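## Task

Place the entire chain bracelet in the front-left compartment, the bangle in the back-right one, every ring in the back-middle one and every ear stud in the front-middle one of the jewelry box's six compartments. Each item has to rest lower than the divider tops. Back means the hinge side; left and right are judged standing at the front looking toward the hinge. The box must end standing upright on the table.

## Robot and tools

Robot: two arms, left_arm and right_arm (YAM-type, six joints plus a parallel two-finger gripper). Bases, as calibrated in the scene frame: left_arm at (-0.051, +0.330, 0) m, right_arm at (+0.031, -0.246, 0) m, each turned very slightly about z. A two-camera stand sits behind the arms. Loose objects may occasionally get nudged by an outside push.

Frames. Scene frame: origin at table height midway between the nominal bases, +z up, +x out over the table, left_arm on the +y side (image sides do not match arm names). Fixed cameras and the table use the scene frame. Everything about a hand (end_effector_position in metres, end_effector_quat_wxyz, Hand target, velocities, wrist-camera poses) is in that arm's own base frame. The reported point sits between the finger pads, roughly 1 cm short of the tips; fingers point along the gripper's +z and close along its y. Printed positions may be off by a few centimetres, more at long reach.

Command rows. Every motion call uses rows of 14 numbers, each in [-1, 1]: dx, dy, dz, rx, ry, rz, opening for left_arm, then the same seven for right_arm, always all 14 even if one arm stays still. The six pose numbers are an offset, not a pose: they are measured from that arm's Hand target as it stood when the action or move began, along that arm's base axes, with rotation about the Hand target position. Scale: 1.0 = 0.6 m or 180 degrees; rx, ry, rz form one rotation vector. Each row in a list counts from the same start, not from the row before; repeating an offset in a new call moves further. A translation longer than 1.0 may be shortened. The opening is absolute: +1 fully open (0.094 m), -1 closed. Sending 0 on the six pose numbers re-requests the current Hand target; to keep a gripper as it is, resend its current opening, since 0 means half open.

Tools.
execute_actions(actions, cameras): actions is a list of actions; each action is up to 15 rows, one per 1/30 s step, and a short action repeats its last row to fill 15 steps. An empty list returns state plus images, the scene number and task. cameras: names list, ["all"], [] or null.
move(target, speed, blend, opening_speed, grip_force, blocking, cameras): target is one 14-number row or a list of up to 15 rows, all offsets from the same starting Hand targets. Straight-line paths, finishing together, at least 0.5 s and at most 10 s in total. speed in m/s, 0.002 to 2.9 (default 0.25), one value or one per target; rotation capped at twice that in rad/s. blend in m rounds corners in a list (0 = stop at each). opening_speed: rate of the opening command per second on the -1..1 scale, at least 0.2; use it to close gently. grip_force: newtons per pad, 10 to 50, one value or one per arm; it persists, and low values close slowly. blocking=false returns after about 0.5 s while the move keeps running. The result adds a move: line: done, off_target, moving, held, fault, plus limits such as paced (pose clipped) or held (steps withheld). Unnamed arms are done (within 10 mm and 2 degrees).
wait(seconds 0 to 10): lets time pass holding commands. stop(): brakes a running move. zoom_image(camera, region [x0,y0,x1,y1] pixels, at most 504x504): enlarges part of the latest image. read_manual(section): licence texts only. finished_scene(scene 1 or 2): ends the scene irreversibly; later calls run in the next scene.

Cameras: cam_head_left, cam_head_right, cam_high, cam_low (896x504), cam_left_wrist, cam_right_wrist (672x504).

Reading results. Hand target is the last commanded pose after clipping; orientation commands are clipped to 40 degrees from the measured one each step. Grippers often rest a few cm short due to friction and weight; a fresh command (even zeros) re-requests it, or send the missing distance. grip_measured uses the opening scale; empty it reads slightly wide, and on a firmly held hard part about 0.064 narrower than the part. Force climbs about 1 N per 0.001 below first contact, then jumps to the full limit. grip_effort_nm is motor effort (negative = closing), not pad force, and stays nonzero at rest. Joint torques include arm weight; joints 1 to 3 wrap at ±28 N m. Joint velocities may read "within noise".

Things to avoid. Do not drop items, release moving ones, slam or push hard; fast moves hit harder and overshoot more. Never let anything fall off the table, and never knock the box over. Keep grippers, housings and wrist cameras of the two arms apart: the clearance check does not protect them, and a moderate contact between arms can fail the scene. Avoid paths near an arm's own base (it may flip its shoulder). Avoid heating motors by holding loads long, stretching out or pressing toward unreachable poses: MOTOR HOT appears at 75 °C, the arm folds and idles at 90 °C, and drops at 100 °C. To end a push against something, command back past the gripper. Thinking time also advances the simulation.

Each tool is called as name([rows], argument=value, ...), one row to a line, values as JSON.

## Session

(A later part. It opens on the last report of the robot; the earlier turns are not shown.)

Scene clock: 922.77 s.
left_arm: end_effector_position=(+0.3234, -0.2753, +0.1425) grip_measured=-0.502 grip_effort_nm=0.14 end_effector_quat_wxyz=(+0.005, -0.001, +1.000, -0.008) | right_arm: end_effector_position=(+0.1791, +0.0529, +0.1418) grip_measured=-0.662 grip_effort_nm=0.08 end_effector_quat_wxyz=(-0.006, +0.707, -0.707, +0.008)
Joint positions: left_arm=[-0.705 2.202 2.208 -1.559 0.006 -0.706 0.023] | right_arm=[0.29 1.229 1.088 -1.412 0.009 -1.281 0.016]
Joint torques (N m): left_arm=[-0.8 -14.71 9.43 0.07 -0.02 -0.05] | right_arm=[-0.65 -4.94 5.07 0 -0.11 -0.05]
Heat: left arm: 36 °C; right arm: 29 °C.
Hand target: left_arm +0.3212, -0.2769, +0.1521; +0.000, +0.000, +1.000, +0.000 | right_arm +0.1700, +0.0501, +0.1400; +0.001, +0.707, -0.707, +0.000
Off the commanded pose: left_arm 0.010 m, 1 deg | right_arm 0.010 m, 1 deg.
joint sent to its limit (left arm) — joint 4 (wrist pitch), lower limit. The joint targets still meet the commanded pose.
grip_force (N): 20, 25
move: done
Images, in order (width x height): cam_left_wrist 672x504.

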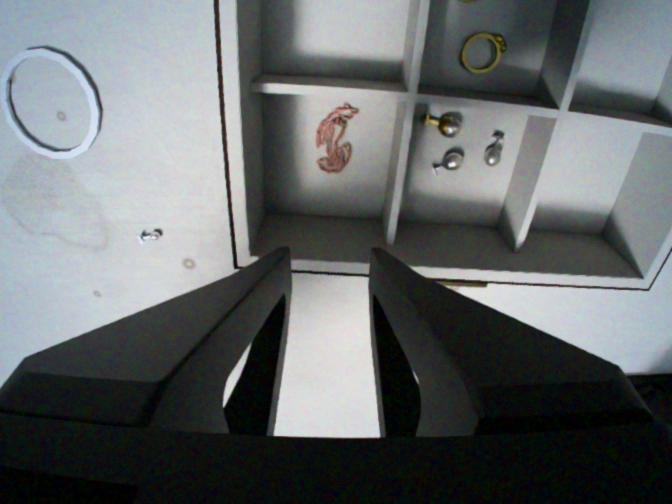

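move(target=[0.198,0.4265,-0.0868,0,0,0,-0.3,0.0067,0.643,-0.0667,0,0,0,-0.4], speed=0.25, grip_force=[25,25], cameras=["cam_left_wrist","cam_right_wrist"])

Scene clock: 978.97 s.
left_arm: end_effector_position=(+0.4383, -0.0185, +0.1106) grip_measured=-0.302 grip_effort_nm=0.14 end_effector_quat_wxyz=(+0.014, -0.007, +1.000, -0.003) | right_arm: end_effector_position=(+0.1729, +0.4335, +0.1053) grip_measured=-0.402 grip_effort_nm=0.09 end_effector_quat_wxyz=(-0.012, +0.710, -0.705, -0.007)
Joint positions: left_arm=[-0.043 2.232 2.127 -1.438 0.004 -0.057 0.033] | right_arm=[1.188 2.4 2.396 -1.539 -0.003 -0.39 0.028]
Joint torques (N m): left_arm=[-0.75 -10.63 10.43 0.11 -0.01 0.1] | right_arm=[0.06 -11.14 9.99 0.02 -0.01 0.09]
Heat: left arm: 41 °C; right arm: 29 °C.
Hand target: left_arm +0.4401, -0.0211, +0.1000; +0.000, +0.000, +1.000, +0.000 | right_arm +0.1740, +0.4359, +0.1000; +0.001, +0.707, -0.707, +0.000
Off the commanded pose: left_arm 0.011 m, 2 deg | right_arm 0.006 m, 2 deg.
joint sent to its limit (right arm) — joint 4 (wrist pitch), lower limit. The joint targets still meet the commanded pose.
grip_force (N): 25, 25
move: off_target (left_arm)
Images, in order (width x height): cam_left_wrist 672x504, cam_right_wrist 672x504.

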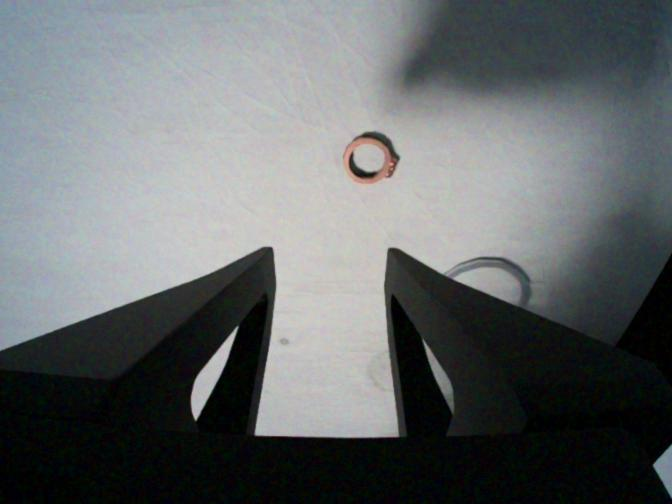

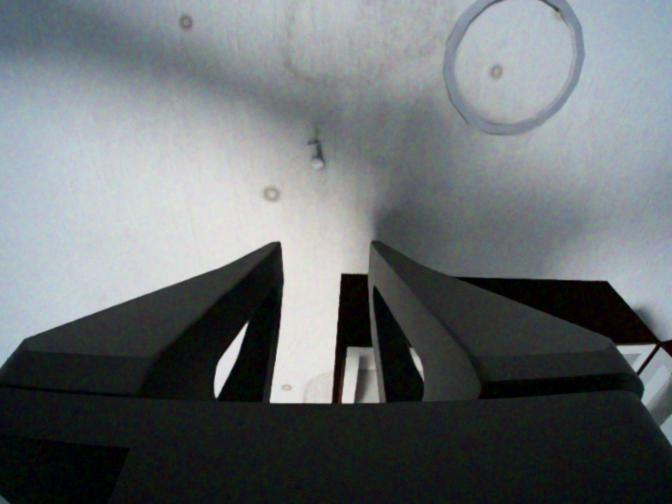

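move(target=[0.0148,-0.0348,-0.075,0,0,0.4056,-0.3,-0.0087,0.0215,-0.1083,0,0,0,-0.4], speed=0.25, cameras=["cam_left_wrist","cam_right_wrist"])

Scene clock: 1012.53 s.
left_arm: end_effector_position=(+0.4528, -0.0399, +0.0768) grip_measured=-0.302 grip_effort_nm=0.14 end_effector_quat_wxyz=(+0.017, -0.594, +0.804, -0.018) | right_arm: end_effector_position=(+0.1728, +0.4487, +0.0561) grip_measured=-0.402 grip_effort_nm=0.08 end_effector_quat_wxyz=(-0.014, +0.707, -0.707, -0.008)
Joint positions: left_arm=[-0.089 2.272 2.058 -1.308 0.004 -1.361 0.033] | right_arm=[1.2 2.437 2.264 -1.365 -0.003 -0.37 0.028]
Joint torques (N m): left_arm=[-0.44 -10.71 7.13 0.31 -0.02 -0.04] | right_arm=[0.76 -11.21 5.34 0.38 0 0.09]
Heat: left arm: 36 °C; right arm: 32 °C.
Hand target: left_arm +0.4489, -0.0418, +0.0549; +0.000, -0.595, +0.804, +0.000 | right_arm +0.1687, +0.4488, +0.0351; +0.001, +0.707, -0.707, +0.000
Off the commanded pose: left_arm 0.022 m, 3 deg | right_arm 0.021 m, 2 deg.
grip_force (N): 25, 25
move: off_target (left_arm, right_arm)
Images, in order (width x height): cam_left_wrist 672x504, cam_right_wrist 672x504.

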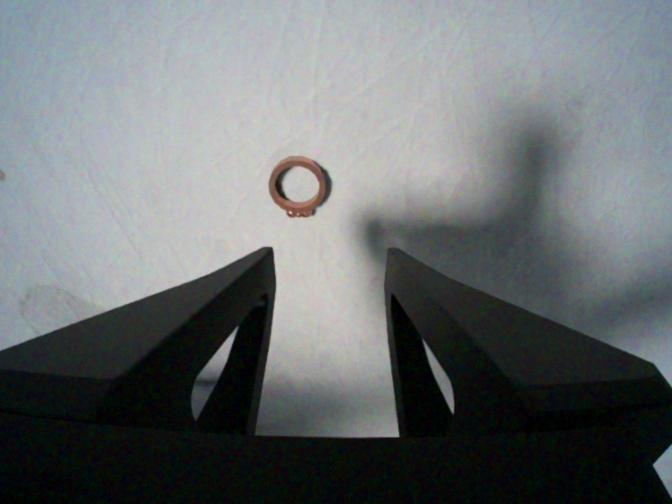

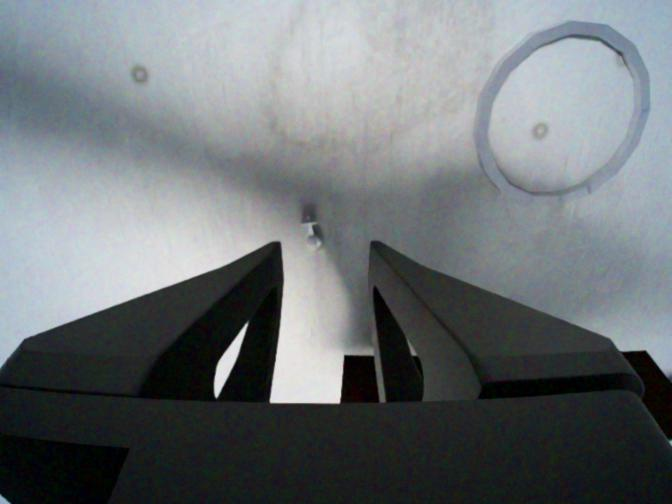

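move(target=[-0.0092,0.0163,-0.0415,0,0,0,-0.15,-0.01,-0.0167,-0.0335,0,0,0,-0.4], speed=0.08, cameras=["cam_left_wrist","cam_right_wrist"])

Scene clock: 1036.37 s.
left_arm: end_effector_position=(+0.4467, -0.0356, +0.0433) grip_measured=-0.152 grip_effort_nm=0.14 end_effector_quat_wxyz=(+0.010, -0.595, +0.804, -0.011) | right_arm: end_effector_position=(+0.1673, +0.4359, +0.0200) grip_measured=-0.402 grip_effort_nm=0.08 end_effector_quat_wxyz=(+0.006, +0.707, -0.708, +0.006)
Joint positions: left_arm=[-0.08 2.272 1.926 -1.196 0.004 -1.355 0.04] | right_arm=[1.205 2.428 2.105 -1.263 0.007 -0.365 0.028]
Joint torques (N m): left_arm=[0.49 -12.21 7.13 0.26 -0.03 0.1] | right_arm=[0.69 -14.91 3.58 0.52 -0.1 0.09]
Heat: left arm: 35 °C; right arm: 34 °C.
Hand target: left_arm +0.4434, -0.0321, +0.0301; +0.000, -0.595, +0.804, +0.000 | right_arm +0.1629, +0.4387, +0.0151; +0.001, +0.707, -0.707, +0.000
Off the commanded pose: left_arm 0.014 m, 2 deg | right_arm 0.007 m, 1 deg.
grip_force (N): 25, 25
move: off_target (left_arm)
Images, in order (width x height): cam_left_wrist 672x504, cam_right_wrist 672x504.

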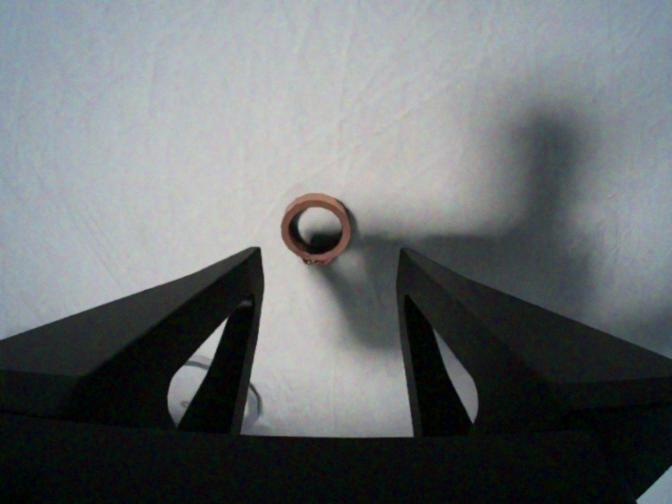

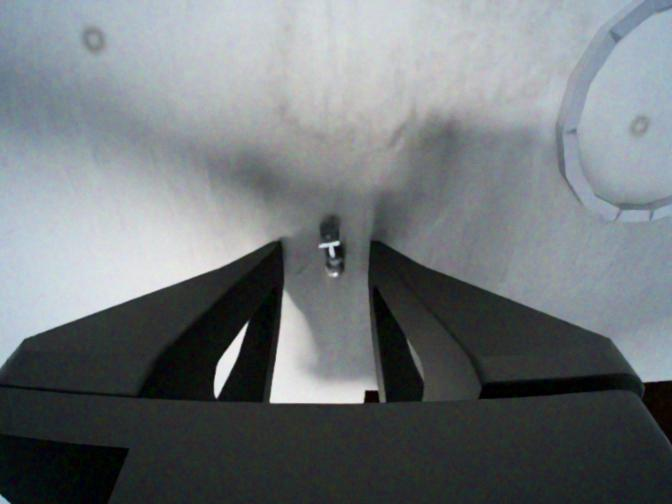

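move([
  [-0.0043,0.0033,-0.0402,0,0,0,-0.15,0,-0.0067,-0.0285,0,0,0,-0.4],
  [-0.0043,0.0033,-0.0402,0,0,0,-0.97,0,-0.0067,-0.0285,0,0,0,-0.97],
], speed=0.06, opening_speed=0.4, cameras=["cam_left_wrist","cam_right_wrist"])

Scene clock: 1053.67 s.
left_arm: end_effector_position=(+0.4458, -0.0338, +0.0225) grip_measured=-0.543 grip_effort_nm=-0.55 end_effector_quat_wxyz=(+0.013, -0.595, +0.804, -0.014) | right_arm: end_effector_position=(+0.1666, +0.4376, +0.0189) grip_measured=-0.866 grip_effort_nm=-0.58 end_effector_quat_wxyz=(-0.010, +0.707, -0.708, -0.004)
Joint positions: left_arm=[-0.076 2.272 1.842 -1.104 0.004 -1.35 0.021] | right_arm=[1.205 2.389 2.031 -1.191 0 -0.365 0.006]
Joint torques (N m): left_arm=[0.51 -11.63 7.05 0.3 -0.05 0.11] | right_arm=[0.46 -12.14 2.77 0.62 -0.03 0.05]
Heat: left arm: 35 °C; right arm: 36 °C.
Hand target: left_arm +0.4409, -0.0300, +0.0060; +0.000, -0.595, +0.804, +0.000 | right_arm +0.1628, +0.4348, -0.0021; +0.000, +0.707, -0.707, +0.000
Off the commanded pose: left_arm 0.018 m, 2 deg | right_arm 0.021 m, 1 deg.
grip_force (N): 25, 25
move: off_target (left_arm, right_arm); target 2's new opening was sent with right_arm's hand 0.021 m and 1 deg from that target
Images, in order (width x height): cam_left_wrist 672x504, cam_right_wrist 672x504.

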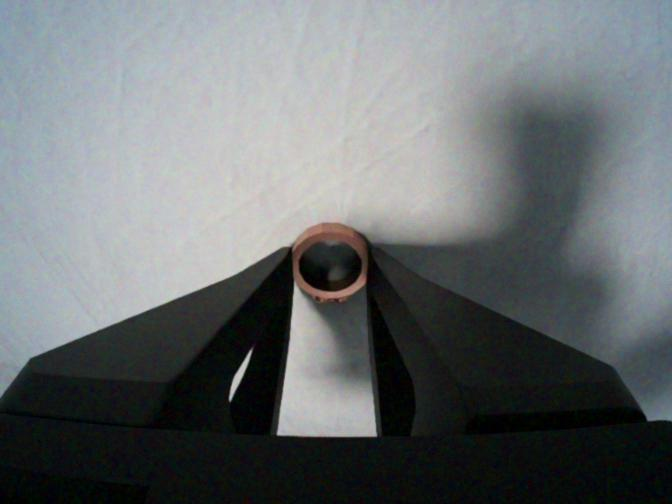

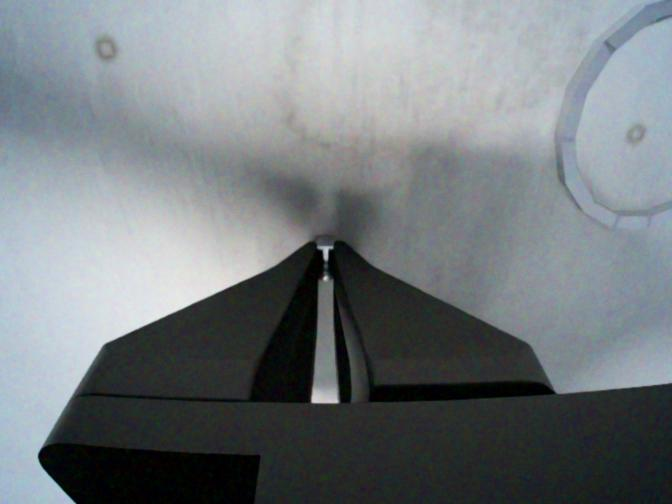

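move([
  [0,0,0.1567,0,0,0,-0.97,0,0,0.1667,0,0,0,-0.97],
  [0,0,0.1567,0,0,0,-0.97,0.1687,-0.338,0.2118,0,0,0,-0.97],
], speed=[0.1,0.18], blend=[0.02,0], cameras=["cam_left_wrist","cam_right_wrist"])

Scene clock: 1078.50 s.
left_arm: end_effector_position=(+0.4402, -0.0334, +0.0982) grip_measured=-0.543 grip_effort_nm=-0.55 end_effector_quat_wxyz=(+0.000, -0.595, +0.804, -0.002) | right_arm: end_effector_position=(+0.2657, +0.2311, +0.1160) grip_measured=-0.867 grip_effort_nm=-0.58 end_effector_quat_wxyz=(+0.020, +0.704, -0.710, +0.003)
Joint positions: left_arm=[-0.076 2.272 2.144 -1.44 0.004 -1.35 0.021] | right_arm=[0.717 1.92 1.678 -1.369 0.008 -0.845 0.006]
Joint torques (N m): left_arm=[0.66 -13.44 10.19 -0.01 -0.02 0.1] | right_arm=[0.1 -13.87 5.04 0.22 -0.1 -0.04]
Heat: left arm: 35 °C; right arm: 37 °C.
Hand target: left_arm +0.4409, -0.0300, +0.1000; +0.000, -0.595, +0.804, +0.000 | right_arm +0.2640, +0.2320, +0.1250; +0.001, +0.707, -0.707, +0.000
Off the commanded pose: left_arm 0.004 m, 0 deg | right_arm 0.009 m, 2 deg.
grip_force (N): 25, 25
move: done
Images, in order (width x height): cam_left_wrist 672x504, cam_right_wrist 672x504.

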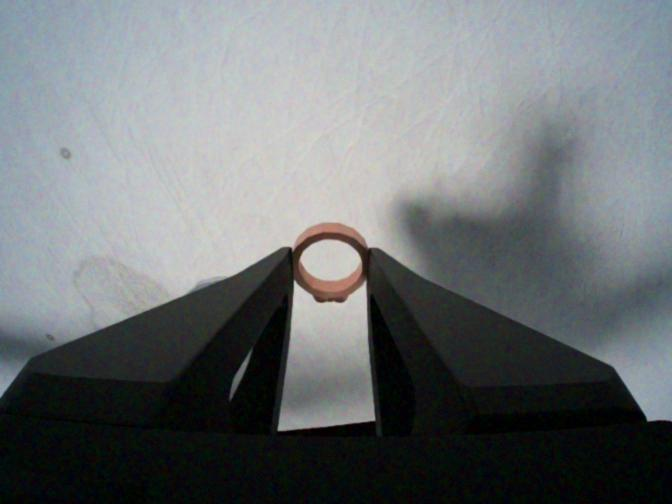

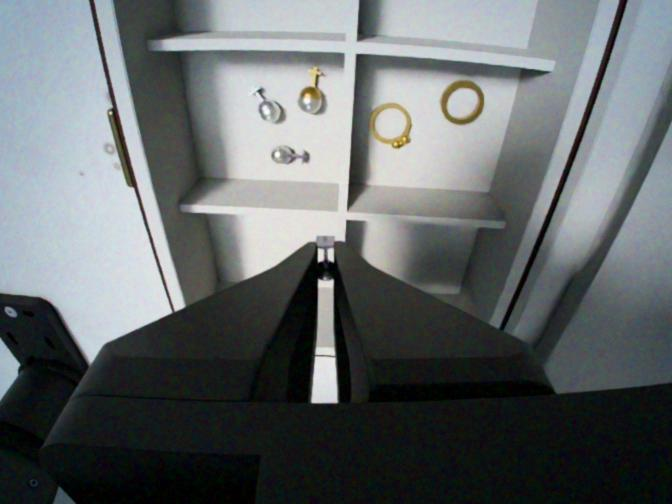

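move([
  [0,0,0,0,0,0,-0.97,-0.0785,0.0143,0,0,0.0667,0,-0.97],
  [0,0,0,0,0,0,-0.97,-0.0785,0.0143,-0.13,0,0.0667,0,-0.97],
], speed=[0.15,0.1], cameras=["cam_right_wrist"])

Scene clock: 1122.23 s.
left_arm: end_effector_position=(+0.4402, -0.0334, +0.0982) grip_measured=-0.543 grip_effort_nm=-0.55 end_effector_quat_wxyz=(+0.000, -0.595, +0.804, -0.002) | right_arm: end_effector_position=(+0.2216, +0.2385, +0.0578) grip_measured=-0.867 grip_effort_nm=-0.58 end_effector_quat_wxyz=(+0.064, +0.704, -0.704, -0.068)
Joint positions: left_arm=[-0.076 2.272 2.144 -1.44 0.004 -1.35 0.021] | right_arm=[0.747 1.932 1.447 -1.22 -0.13 -0.833 0.006]
Joint torques (N m): left_arm=[0.64 -13.44 10.14 0 -0.02 0.09] | right_arm=[0.65 -7.73 4.96 0.06 -0.25 0.07]
Heat: left arm: 37 °C; right arm: 35 °C.
Hand target: left_arm +0.4409, -0.0300, +0.1000; +0.000, -0.595, +0.804, +0.000 | right_arm +0.2169, +0.2405, +0.0470; +0.075, +0.704, -0.703, -0.074
Off the commanded pose: left_arm 0.004 m, 0 deg | right_arm 0.012 m, 1 deg.
grip_force (N): 25, 25
move: off_target (right_arm)
Images, in order (width x height): cam_right_wrist 672x504.

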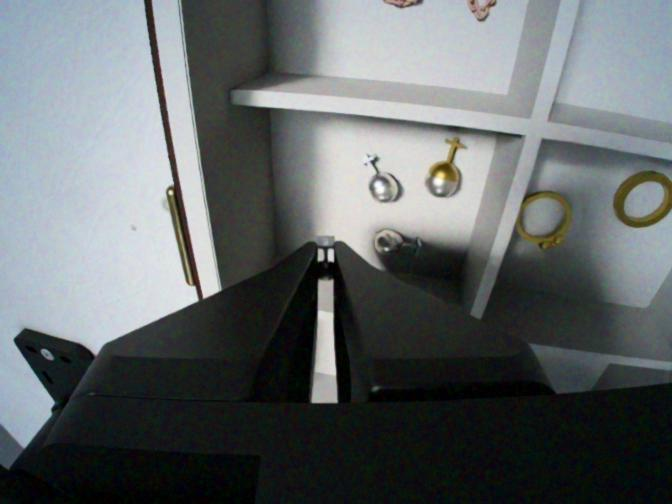

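move([
  [0,0,0,0,0,0,-0.97,-0.0067,0,-0.0433,0,0,0,-0.97],
  [0,0,0,0,0,0,-0.97,-0.0067,0,-0.0433,0,0,0,-0.74],
  [0,0,0,0,0,0,-0.97,-0.0067,0,0.13,0,0,0,-0.74],
], speed=[0.06,0.06,0.12], opening_speed=0.4, cameras=["cam_right_wrist"])

Scene clock: 1137.53 s.
left_arm: end_effector_position=(+0.4402, -0.0334, +0.0982) grip_measured=-0.543 grip_effort_nm=-0.55 end_effector_quat_wxyz=(+0.000, -0.595, +0.804, -0.002) | right_arm: end_effector_position=(+0.2136, +0.2335, +0.1070) grip_measured=-0.742 grip_effort_nm=0.09 end_effector_quat_wxyz=(+0.099, +0.699, -0.704, -0.069)
Joint positions: left_arm=[-0.076 2.272 2.144 -1.44 0.004 -1.35 0.021] | right_arm=[0.752 1.936 1.638 -1.477 -0.132 -0.825 0.012]
Joint torques (N m): left_arm=[0.64 -13.44 10.21 0.03 -0.02 0.1] | right_arm=[0.87 -13.04 9.37 -0.38 -0.25 0.06]
Heat: left arm: 38 °C; right arm: 34 °C.
Hand target: left_arm +0.4409, -0.0300, +0.1000; +0.000, -0.595, +0.804, +0.000 | right_arm +0.2129, +0.2405, +0.1250; +0.075, +0.704, -0.703, -0.074
Off the commanded pose: left_arm 0.004 m, 0 deg | right_arm 0.019 m, 3 deg.
grip_force (N): 25, 25
move: off_target (right_arm); target 2's new opening was sent with right_arm's hand 0.013 m and 2 deg from that target
Images, in order (width x height): cam_right_wrist 672x504.

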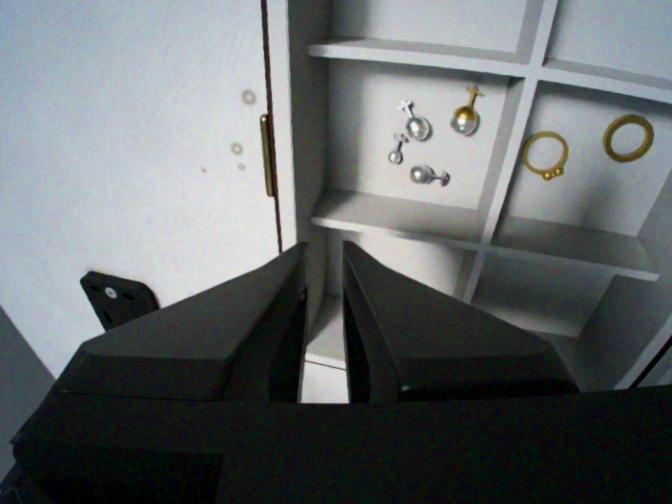

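move([
  [-0.035,-0.05,0.0667,0,0,-0.9444,-0.97,-0.0715,-0.301,0.0417,0,-0.0667,0,-0.6],
  [-0.135,-0.25,0.0667,0,0,-0.9444,-0.97,-0.0715,-0.301,0.0417,0,-0.0667,0,-0.6],
  [-0.11,-0.5167,0.05,0.0844,-0.0906,-0.9367,-0.97,-0.0715,-0.301,0.0417,0,-0.0667,0,-0.6],
], speed=[0.45,0.2,0.15], blend=[0.02,0.02,0], cameras=["cam_left_wrist","cam_high"])

Scene clock: 1214.23 s.
left_arm: end_effector_position=(+0.3696, -0.3376, +0.1421) grip_measured=-0.543 grip_effort_nm=-0.55 end_effector_quat_wxyz=(+0.138, +0.745, +0.652, +0.016) | right_arm: end_effector_position=(+0.1780, +0.0644, +0.1514) grip_measured=-0.602 grip_effort_nm=0.09 end_effector_quat_wxyz=(-0.006, +0.707, -0.707, +0.003)
Joint positions: left_arm=[-0.742 2.254 2.253 -1.291 -0.001 0.962 0.021] | right_arm=[0.343 1.248 1.139 -1.449 0.001 -1.229 0.019]
Joint torques (N m): left_arm=[0.38 -10.93 10.89 0.7 0 -0.08] | right_arm=[-0.66 -5.29 5 0.01 -0.03 -0.05]
Heat: left arm: 40 °C; right arm: 36 °C.
Hand target: left_arm +0.3748, -0.3402, +0.1300; +0.130, +0.743, +0.657, +0.015 | right_arm +0.1699, +0.0599, +0.1500; +0.001, +0.707, -0.707, +0.000
Off the commanded pose: left_arm 0.013 m, 1 deg | right_arm 0.009 m, 1 deg.
grip_force (N): 25, 25
move: off_target (left_arm)
Images, in order (width x height): cam_high 896x504, cam_left_wrist 672x504.

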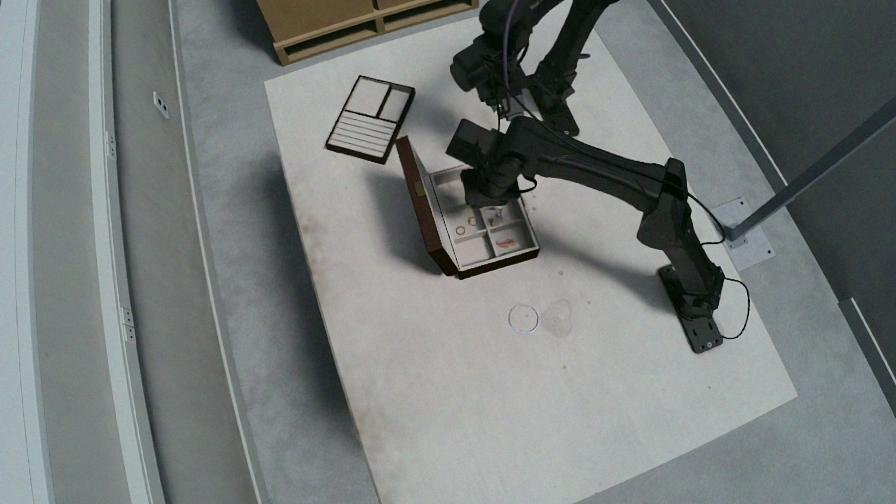

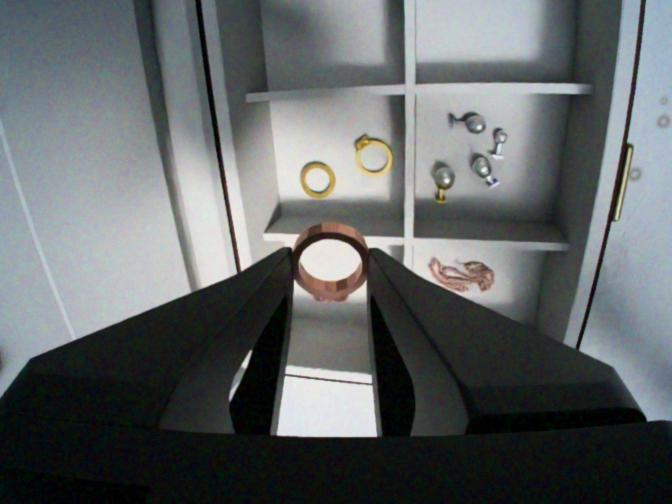

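move(target=[0.0137,0.0062,-0.1,0,0,0,-0.97,0,0,0,0,0,0,-0.6], speed=0.1, cameras=["cam_left_wrist"])

Scene clock: 1239.20 s.
left_arm: end_effector_position=(+0.3834, -0.3391, +0.0874) grip_measured=-0.543 grip_effort_nm=-0.55 end_effector_quat_wxyz=(+0.146, +0.740, +0.656, +0.018) | right_arm: end_effector_position=(+0.1780, +0.0644, +0.1514) grip_measured=-0.602 grip_effort_nm=0.09 end_effector_quat_wxyz=(-0.006, +0.707, -0.707, +0.003)
Joint positions: left_arm=[-0.726 2.254 2.029 -1.05 -0.001 0.965 0.021] | right_arm=[0.343 1.248 1.139 -1.449 0.001 -1.229 0.019]
Joint torques (N m): left_arm=[0.53 -12.12 7.86 0.81 0.08 0.09] | right_arm=[-0.68 -5.31 5.01 0.01 -0.03 -0.05]
Heat: left arm: 38 °C; right arm: 34 °C.
Hand target: left_arm +0.3830, -0.3364, +0.0700; +0.129, +0.743, +0.657, +0.015 | right_arm +0.1699, +0.0599, +0.1500; +0.001, +0.707, -0.707, +0.000
Off the commanded pose: left_arm 0.018 m, 2 deg | right_arm 0.009 m, 1 deg.
grip_force (N): 25, 25
move: off_target (left_arm)
Images, in order (width x height): cam_left_wrist 672x504.

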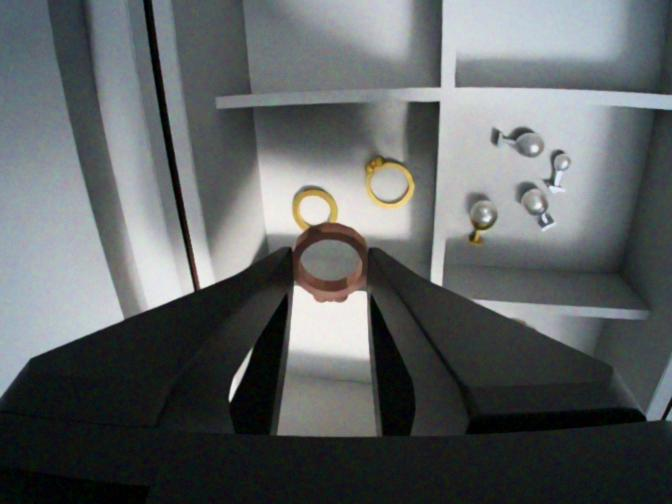

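move(target=[0,0.005,-0.07,0,0,0,-0.97,0,0,0,0,0,0,-0.6], speed=0.08, cameras=["cam_left_wrist"])

Scene clock: 1251.20 s.
left_arm: end_effector_position=(+0.3848, -0.3380, +0.0506) grip_measured=-0.543 grip_effort_nm=-0.55 end_effector_quat_wxyz=(+0.151, +0.740, +0.655, +0.019) | right_arm: end_effector_position=(+0.1780, +0.0644, +0.1514) grip_measured=-0.602 grip_effort_nm=0.09 end_effector_quat_wxyz=(-0.006, +0.707, -0.707, +0.003)
Joint positions: left_arm=[-0.723 2.254 1.88 -0.89 -0.001 0.97 0.021] | right_arm=[0.343 1.248 1.139 -1.449 0.001 -1.229 0.019]
Joint torques (N m): left_arm=[0.49 -11.41 7.82 0.79 0.04 0.07] | right_arm=[-0.68 -5.27 5 0.01 -0.04 -0.05]
Heat: left arm: 38 °C; right arm: 33 °C.
Hand target: left_arm +0.3831, -0.3333, +0.0280; +0.130, +0.743, +0.657, +0.015 | right_arm +0.1699, +0.0599, +0.1500; +0.001, +0.707, -0.707, +0.000
Off the commanded pose: left_arm 0.023 m, 3 deg | right_arm 0.009 m, 1 deg.
grip_force (N): 25, 25
move: off_target (left_arm)
Images, in order (width x height): cam_left_wrist 672x504.

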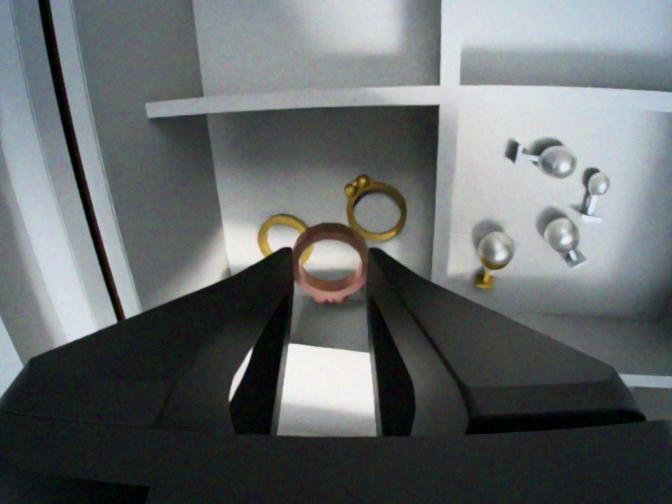

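move([
  [0,0,-0.0267,0,0,0,-0.97,0,0,0,0,0,0,-0.6],
  [0,0,-0.0267,0,0,0,-0.4,0,0,0,0,0,0,-0.6],
], speed=0.06, opening_speed=0.4, cameras=["cam_left_wrist"])

Scene clock: 1261.83 s.
left_arm: end_effector_position=(+0.3858, -0.3389, +0.0357) grip_measured=-0.402 grip_effort_nm=0.14 end_effector_quat_wxyz=(+0.153, +0.740, +0.655, +0.019) | right_arm: end_effector_position=(+0.1780, +0.0644, +0.1514) grip_measured=-0.602 grip_effort_nm=0.08 end_effector_quat_wxyz=(-0.006, +0.707, -0.707, +0.003)
Joint positions: left_arm=[-0.723 2.267 1.841 -0.835 -0.001 0.97 0.028] | right_arm=[0.343 1.248 1.139 -1.449 0.001 -1.229 0.019]
Joint torques (N m): left_arm=[0.64 -11.19 7.66 0.8 0.05 0.11] | right_arm=[-0.68 -5.31 5 0.01 -0.03 -0.04]
Heat: left arm: 38 °C; right arm: 33 °C.
Hand target: left_arm +0.3831, -0.3333, +0.0120; +0.129, +0.742, +0.657, +0.015 | right_arm +0.1699, +0.0599, +0.1500; +0.001, +0.707, -0.707, +0.000
Off the commanded pose: left_arm 0.024 m, 3 deg | right_arm 0.009 m, 1 deg.
grip_force (N): 25, 25
move: off_target (left_arm); target 2's new opening was sent with left_arm's hand 0.024 m and 3 deg from that target
Images, in order (width x height): cam_left_wrist 672x504.

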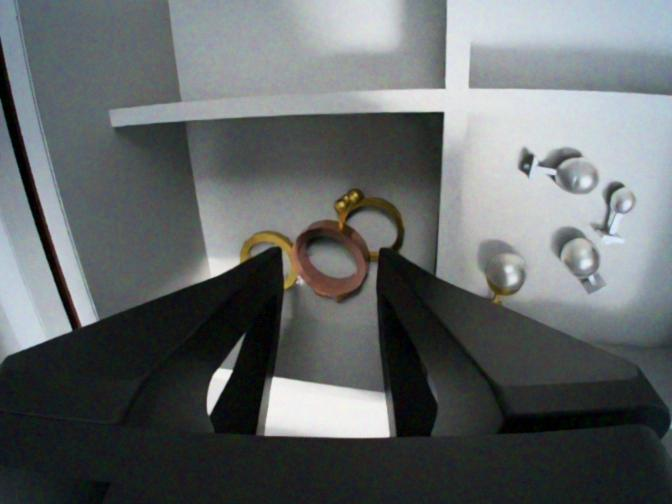

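move([
  [-0.0333,0.0167,0.225,0,0,0,-0.4,0,0,0,0,0,0,-0.6],
  [-0.0385,0.2555,0.23,0,0,0,-0.4,0,0,0,0,0,0,-0.6],
  [-0.0568,0.3705,0.1467,-0.0693,0.0934,0.8655,-0.97,0,0,0,0,0,0,-0.6],
], speed=[0.1,0.25,0.4], blend=[0.01,0.03,0], cameras=["cam_left_wrist","cam_high"])

Scene clock: 1311.50 s.
left_arm: end_effector_position=(+0.3465, -0.1111, +0.1047) grip_measured=-0.968 grip_effort_nm=-0.11 end_effector_quat_wxyz=(+0.009, -0.495, +0.869, -0.007) | right_arm: end_effector_position=(+0.1780, +0.0644, +0.1514) grip_measured=-0.602 grip_effort_nm=0.09 end_effector_quat_wxyz=(-0.006, +0.707, -0.707, +0.003)
Joint positions: left_arm=[-0.315 1.904 1.612 -1.256 -0.003 -1.351 0.002] | right_arm=[0.343 1.248 1.139 -1.449 0.001 -1.229 0.019]
Joint torques (N m): left_arm=[0.47 -8.34 10.78 0.04 0.04 -0.07] | right_arm=[-0.7 -5.29 5 0.01 -0.02 -0.05]
Heat: left arm: 36 °C; right arm: 32 °C.
Hand target: left_arm +0.3490, -0.1111, +0.1000; +0.000, -0.500, +0.866, +0.000 | right_arm +0.1699, +0.0599, +0.1500; +0.001, +0.707, -0.707, +0.000
Off the commanded pose: left_arm 0.005 m, 1 deg | right_arm 0.009 m, 1 deg.
grip_force (N): 25, 25
move: done
Images, in order (width x height): cam_high 896x504, cam_left_wrist 672x504.

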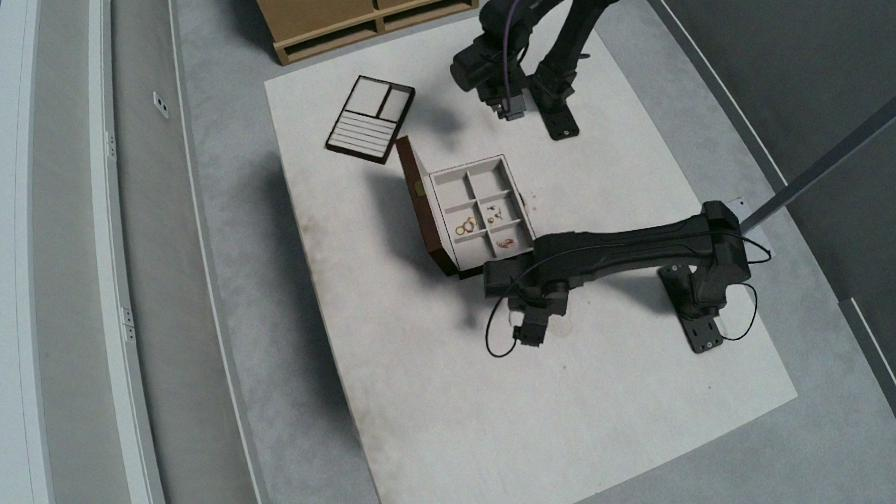

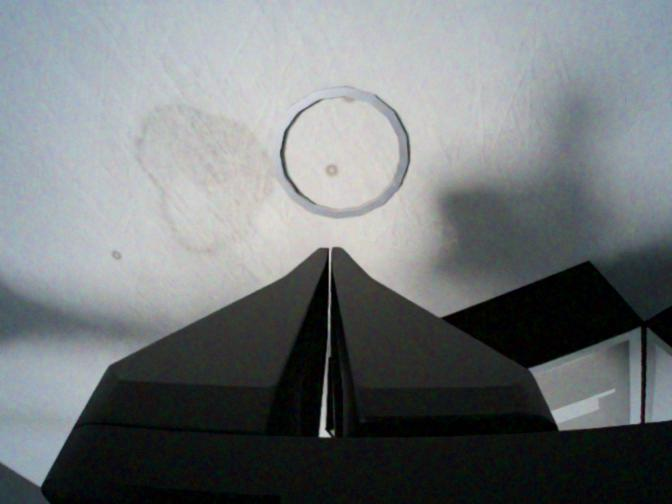

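move(target=[0.0133,0.0052,-0.16,0,0,0,-0.97,0,0,0,0,0,0,-0.6], speed=0.12, cameras=["cam_left_wrist"])

Scene clock: 1327.23 s.
left_arm: end_effector_position=(+0.3606, -0.1110, +0.0166) grip_measured=-0.968 grip_effort_nm=-0.10 end_effector_quat_wxyz=(+0.012, -0.500, +0.866, -0.011) | right_arm: end_effector_position=(+0.1780, +0.0644, +0.1514) grip_measured=-0.602 grip_effort_nm=0.08 end_effector_quat_wxyz=(-0.006, +0.707, -0.707, +0.003)
Joint positions: left_arm=[-0.303 2.016 1.412 -0.935 -0.003 -1.35 0.002] | right_arm=[0.343 1.248 1.139 -1.449 0.001 -1.229 0.019]
Joint torques (N m): left_arm=[0.59 -9.24 7.12 0.3 0.06 0.08] | right_arm=[-0.65 -5.33 4.98 0.01 -0.04 -0.06]
Heat: left arm: 35 °C; right arm: 32 °C.
Hand target: left_arm +0.3570, -0.1080, +0.0040; +0.000, -0.500, +0.866, +0.000 | right_arm +0.1699, +0.0599, +0.1500; +0.001, +0.707, -0.707, +0.000
Off the commanded pose: left_arm 0.013 m, 2 deg | right_arm 0.009 m, 1 deg.
grip_force (N): 25, 25
move: off_target (left_arm)
Images, in order (width x height): cam_left_wrist 672x504.

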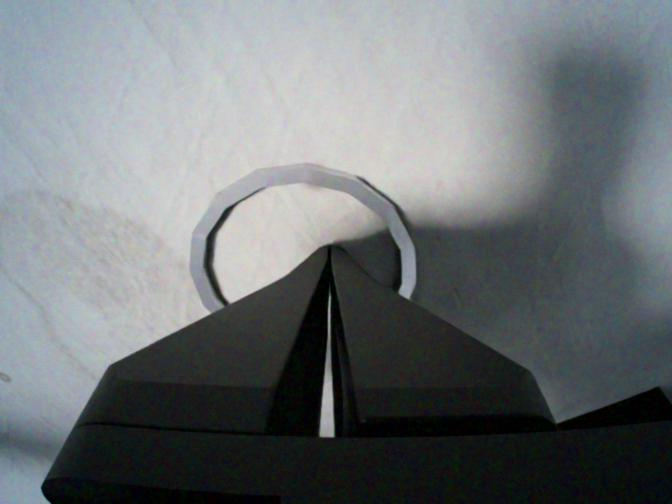

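move(target=[-0.2138,-0.164,-0.0033,0,0,0,-0.97,0,0,0,0,0,0,-0.6], speed=0.07, cameras=["cam_left_wrist","cam_high"])

Scene clock: 1337.90 s.
left_arm: end_effector_position=(+0.2516, -0.2092, +0.0147) grip_measured=-0.968 grip_effort_nm=-0.09 end_effector_quat_wxyz=(+0.031, -0.504, +0.863, -0.022) | right_arm: end_effector_position=(+0.1780, +0.0644, +0.1514) grip_measured=-0.602 grip_effort_nm=0.09 end_effector_quat_wxyz=(-0.006, +0.707, -0.707, +0.003)
Joint positions: left_arm=[-0.721 1.819 1.128 -0.818 -0.045 -1.776 0.002] | right_arm=[0.343 1.248 1.139 -1.449 0.001 -1.229 0.019]
Joint torques (N m): left_arm=[-1.32 -9.01 4.15 0.12 0.43 -0.04] | right_arm=[-0.66 -5.31 5 0.01 -0.03 -0.05]
Heat: left arm: 35 °C; right arm: 32 °C.
Hand target: left_arm +0.2288, -0.2064, +0.0020; +0.000, -0.500, +0.866, +0.000 | right_arm +0.1699, +0.0599, +0.1500; +0.001, +0.707, -0.707, +0.000
Off the commanded pose: left_arm 0.026 m, 4 deg | right_arm 0.009 m, 1 deg.
grip_force (N): 25, 25
move: off_target (left_arm)
Images, in order (width x height): cam_high 896x504, cam_left_wrist 672x504.

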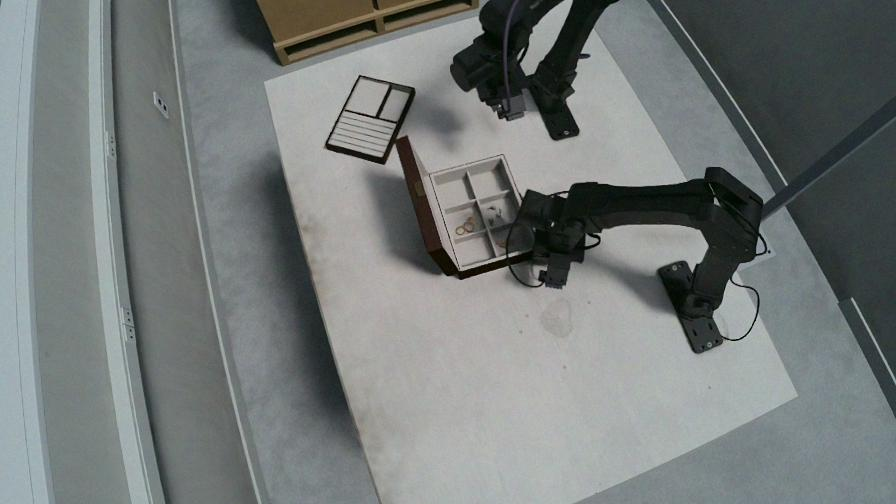

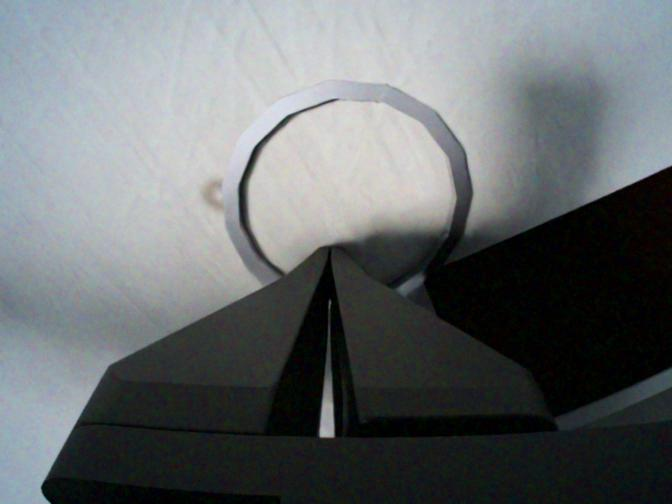

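move([
  [0.0453,0.0023,0.0133,0,0,0,-0.97,0,0,0,0,0,0,-0.6],
  [0.0453,0.0023,0.25,0,0,0,-0.97,0,0,0,0,0,0,-0.6],
  [0.1187,0.5107,0.2633,0,0,0,-0.97,0,0,0,0,0,0,-0.6],
  [0.1187,0.5107,0.2633,0,0,0,-0.97,-0.038,0.5768,-0.0833,0,0,0,-0.6],
], speed=[0.06,0.12,0.3,0.25], blend=[0,0.03,0.05,0], cameras=["cam_right_wrist","cam_high"])

Scene clock: 1373.20 s.
left_arm: end_effector_position=(+0.2975, +0.0983, +0.1617) grip_measured=-0.968 grip_effort_nm=-0.09 end_effector_quat_wxyz=(+0.007, -0.502, +0.865, -0.003) | right_arm: end_effector_position=(+0.1453, +0.4026, +0.1039) grip_measured=-0.602 grip_effort_nm=0.09 end_effector_quat_wxyz=(-0.004, +0.710, -0.704, -0.004)
Joint positions: left_arm=[0.318 1.721 1.611 -1.445 0.003 -0.734 0.002] | right_arm=[1.22 2.193 2.038 -1.404 -0.004 -0.358 0.019]
Joint torques (N m): left_arm=[0.09 -7.05 10.45 0.07 -0.01 0.1] | right_arm=[0.01 -9.73 10.24 -0.01 0.01 0.09]
Heat: left arm: 34 °C; right arm: 31 °C.
Hand target: left_arm +0.3000, +0.1001, +0.1600; +0.000, -0.500, +0.866, +0.000 | right_arm +0.1472, +0.4060, +0.1000; +0.000, +0.707, -0.707, +0.000
Off the commanded pose: left_arm 0.004 m, 1 deg | right_arm 0.005 m, 1 deg.
grip_force (N): 25, 25
move: done
Images, in order (width x height): cam_high 896x504, cam_right_wrist 672x504.

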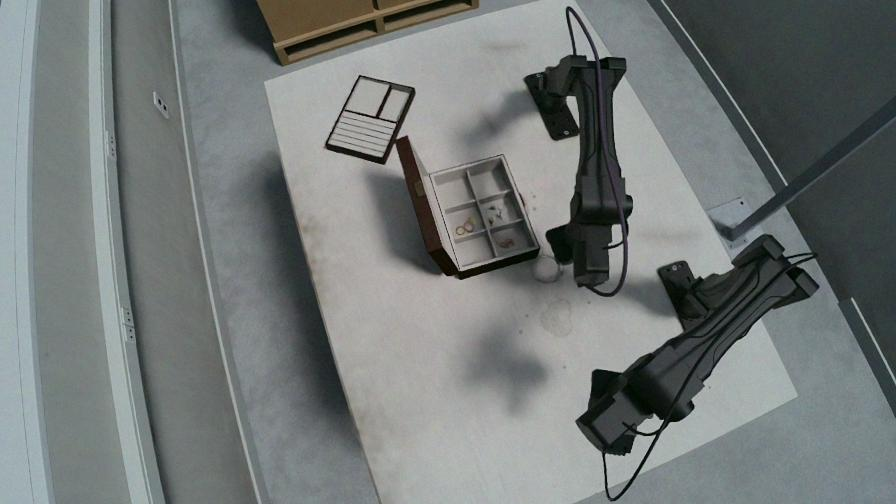

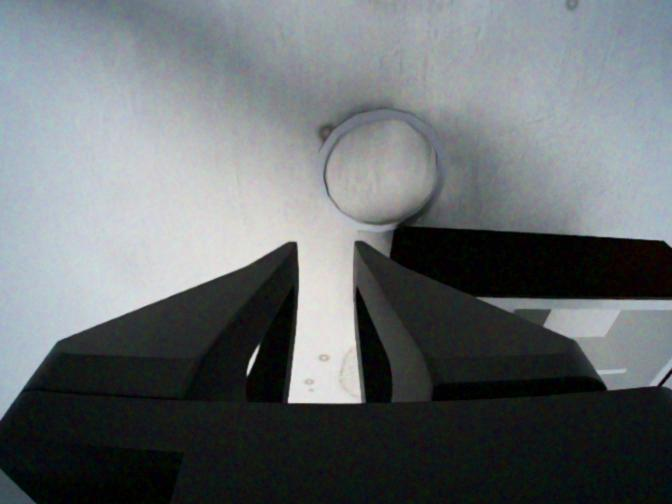

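move(target=[0,0,0,0,0,0,-0.97,-0.0032,0.0095,-0.12,0,0,0,-0.6], speed=0.1, cameras=["cam_right_wrist"])

Scene clock: 1391.90 s.
left_arm: end_effector_position=(+0.2975, +0.0983, +0.1617) grip_measured=-0.968 grip_effort_nm=-0.09 end_effector_quat_wxyz=(+0.007, -0.502, +0.865, -0.003) | right_arm: end_effector_position=(+0.1488, +0.4121, +0.0434) grip_measured=-0.602 grip_effort_nm=0.09 end_effector_quat_wxyz=(-0.010, +0.707, -0.707, -0.007)
Joint positions: left_arm=[0.318 1.721 1.611 -1.445 0.003 -0.734 0.002] | right_arm=[1.22 2.234 1.863 -1.177 -0.004 -0.35 0.019]
Joint torques (N m): left_arm=[0.18 -7.08 10.36 0.08 0 0.07] | right_arm=[0.73 -10.36 5.56 0.35 0.01 0.09]
Heat: left arm: 36 °C; right arm: 32 °C.
Hand target: left_arm +0.3000, +0.1001, +0.1600; +0.000, -0.500, +0.866, +0.000 | right_arm +0.1453, +0.4117, +0.0280; +0.000, +0.707, -0.707, +0.000
Off the commanded pose: left_arm 0.004 m, 1 deg | right_arm 0.016 m, 1 deg.
grip_force (N): 25, 25
move: off_target (right_arm)
Images, in order (width x height): cam_right_wrist 672x504.

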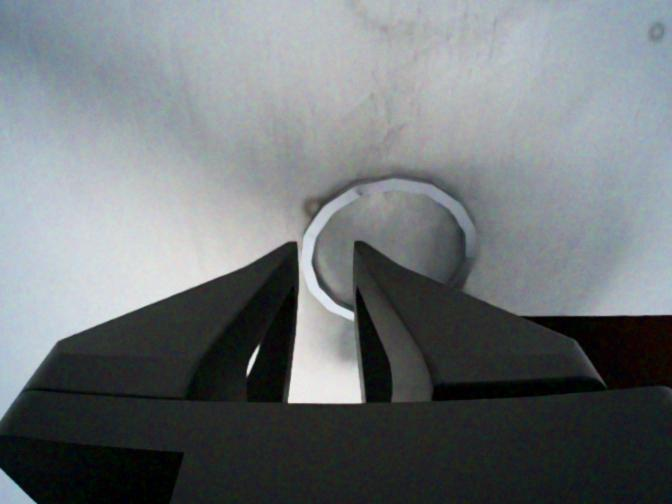

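move([
  [0,0,0,0,0,0,-0.97,-0.012,-0.0138,0,0,0,0,-0.6],
  [0,0,0,0,0,0,-0.97,-0.012,-0.0138,-0.0417,0,0,0,-0.6],
], speed=0.06, cameras=["cam_right_wrist"])

Scene clock: 1411.77 s.
left_arm: end_effector_position=(+0.2975, +0.0983, +0.1617) grip_measured=-0.968 grip_effort_nm=-0.09 end_effector_quat_wxyz=(+0.007, -0.502, +0.865, -0.003) | right_arm: end_effector_position=(+0.1405, +0.4017, +0.0177) grip_measured=-0.602 grip_effort_nm=0.09 end_effector_quat_wxyz=(+0.004, +0.707, -0.708, +0.000)
Joint positions: left_arm=[0.318 1.721 1.611 -1.445 0.003 -0.734 0.002] | right_arm=[1.23 2.234 1.759 -1.105 -0.003 -0.339 0.019]
Joint torques (N m): left_arm=[0.16 -7.05 10.55 0.07 0 0.08] | right_arm=[0.7 -11.63 3.03 0.72 0.03 0.07]
Heat: left arm: 37 °C; right arm: 32 °C.
Hand target: left_arm +0.3000, +0.1001, +0.1600; +0.000, -0.500, +0.866, +0.000 | right_arm +0.1380, +0.4034, +0.0029; +0.001, +0.707, -0.707, +0.000
Off the commanded pose: left_arm 0.004 m, 1 deg | right_arm 0.015 m, 0 deg.
grip_force (N): 25, 25
move: off_target (right_arm)
Images, in order (width x height): cam_right_wrist 672x504.

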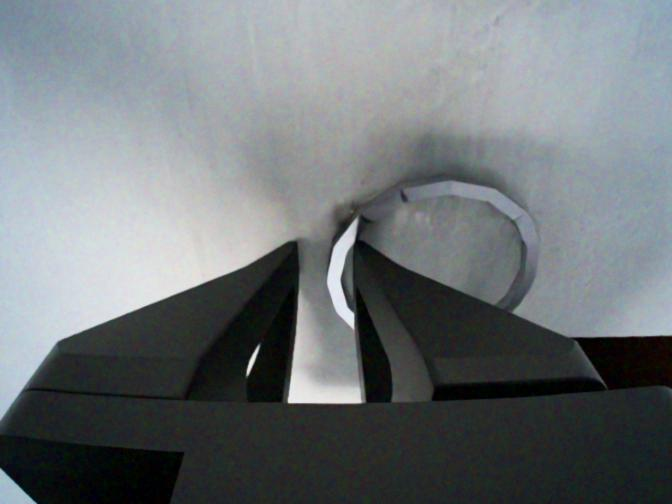

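move(target=[0,0,0,0,0,0,-0.97,0,0,-0.002,0,0,0,-0.97], speed=0.06, opening_speed=0.3, grip_force=[25,30], cameras=["cam_right_wrist"])

Scene clock: 1422.00 s.
left_arm: end_effector_position=(+0.2975, +0.0983, +0.1617) grip_measured=-0.968 grip_effort_nm=-0.09 end_effector_quat_wxyz=(+0.007, -0.502, +0.865, -0.003) | right_arm: end_effector_position=(+0.1423, +0.4034, +0.0177) grip_measured=-0.894 grip_effort_nm=-0.68 end_effector_quat_wxyz=(-0.001, +0.707, -0.708, +0.001)
Joint positions: left_arm=[0.318 1.721 1.611 -1.445 0.003 -0.734 0.002] | right_arm=[1.23 2.234 1.759 -1.096 0.003 -0.339 0.005]
Joint torques (N m): left_arm=[0.12 -7.1 10.4 0.08 0.01 0.09] | right_arm=[0.7 -11.54 2.78 0.68 -0.06 0.09]
Heat: left arm: 37 °C; right arm: 32 °C.
Hand target: left_arm +0.3000, +0.1001, +0.1600; +0.000, -0.500, +0.866, +0.000 | right_arm +0.1380, +0.4033, +0.0017; +0.001, +0.707, -0.707, +0.000
Off the commanded pose: left_arm 0.004 m, 1 deg | right_arm 0.017 m, 0 deg.
grip_force (N): 25, 30
move: off_target (right_arm)
Images, in order (width x height): cam_right_wrist 672x504.

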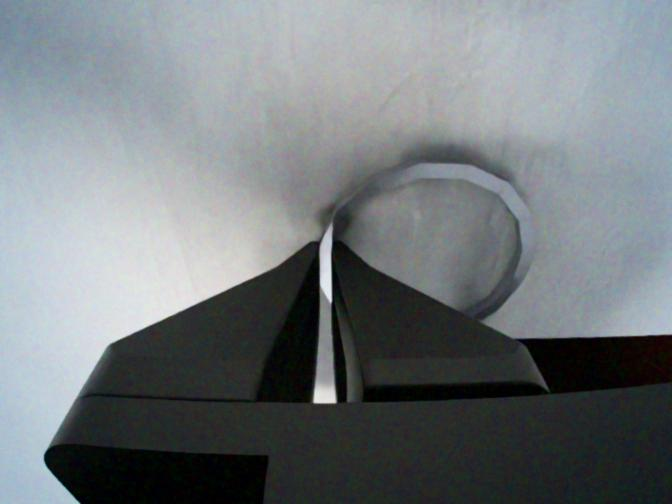

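move([
  [0,0,0,0,0,0,-0.97,0,0,0.222,0,0,0,-0.97],
  [0,0,0,0,0,0,-0.97,0.2233,-0.3722,0.222,0,0,0,-0.97],
], speed=[0.08,0.15], blend=[0.01,0], cameras=["cam_right_wrist","cam_high"])

Scene clock: 1448.40 s.
left_arm: end_effector_position=(+0.2975, +0.0983, +0.1617) grip_measured=-0.968 grip_effort_nm=-0.09 end_effector_quat_wxyz=(+0.007, -0.502, +0.865, -0.003) | right_arm: end_effector_position=(+0.2735, +0.1798, +0.1261) grip_measured=-0.894 grip_effort_nm=-0.68 end_effector_quat_wxyz=(+0.021, +0.704, -0.709, +0.000)
Joint positions: left_arm=[0.318 1.721 1.611 -1.445 0.003 -0.734 0.002] | right_arm=[0.583 1.823 1.591 -1.381 0.008 -0.981 0.005]
Joint torques (N m): left_arm=[0.05 -7.09 10.45 0.04 0 0.11] | right_arm=[-0.03 -13.09 5.05 0.23 -0.11 -0.05]
Heat: left arm: 37 °C; right arm: 34 °C.
Hand target: left_arm +0.3000, +0.1001, +0.1600; +0.000, -0.500, +0.866, +0.000 | right_arm +0.2719, +0.1799, +0.1349; +0.001, +0.707, -0.707, +0.000
Off the commanded pose: left_arm 0.004 m, 1 deg | right_arm 0.009 m, 2 deg.
grip_force (N): 25, 30
move: done
Images, in order (width x height): cam_high 896x504, cam_right_wrist 672x504.

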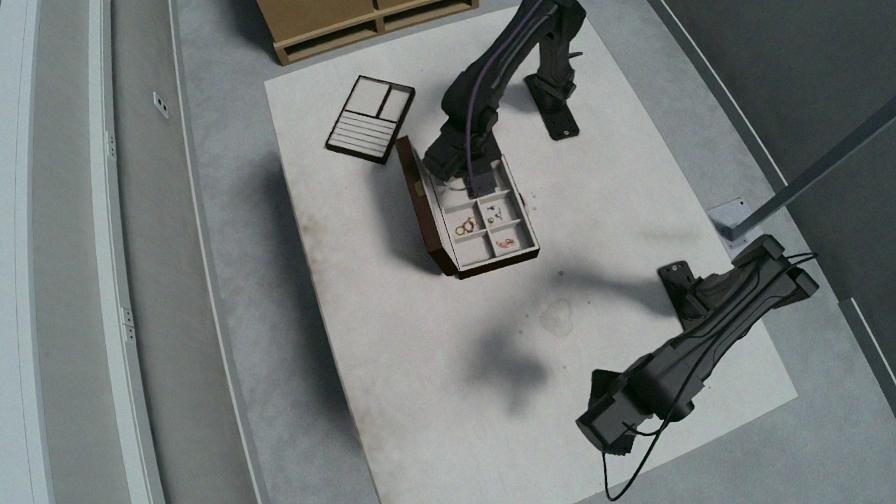

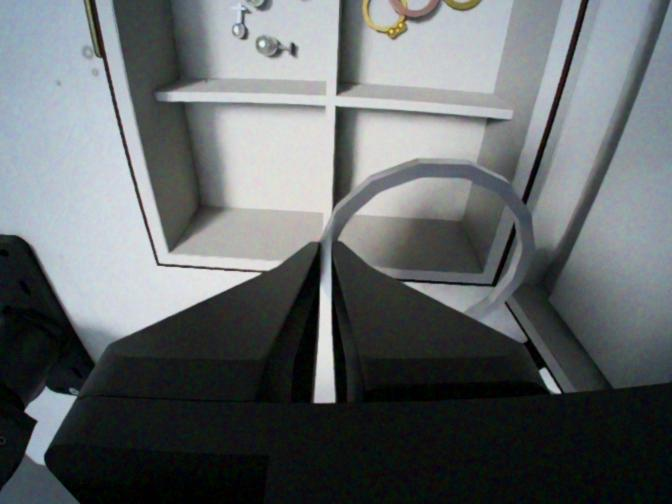

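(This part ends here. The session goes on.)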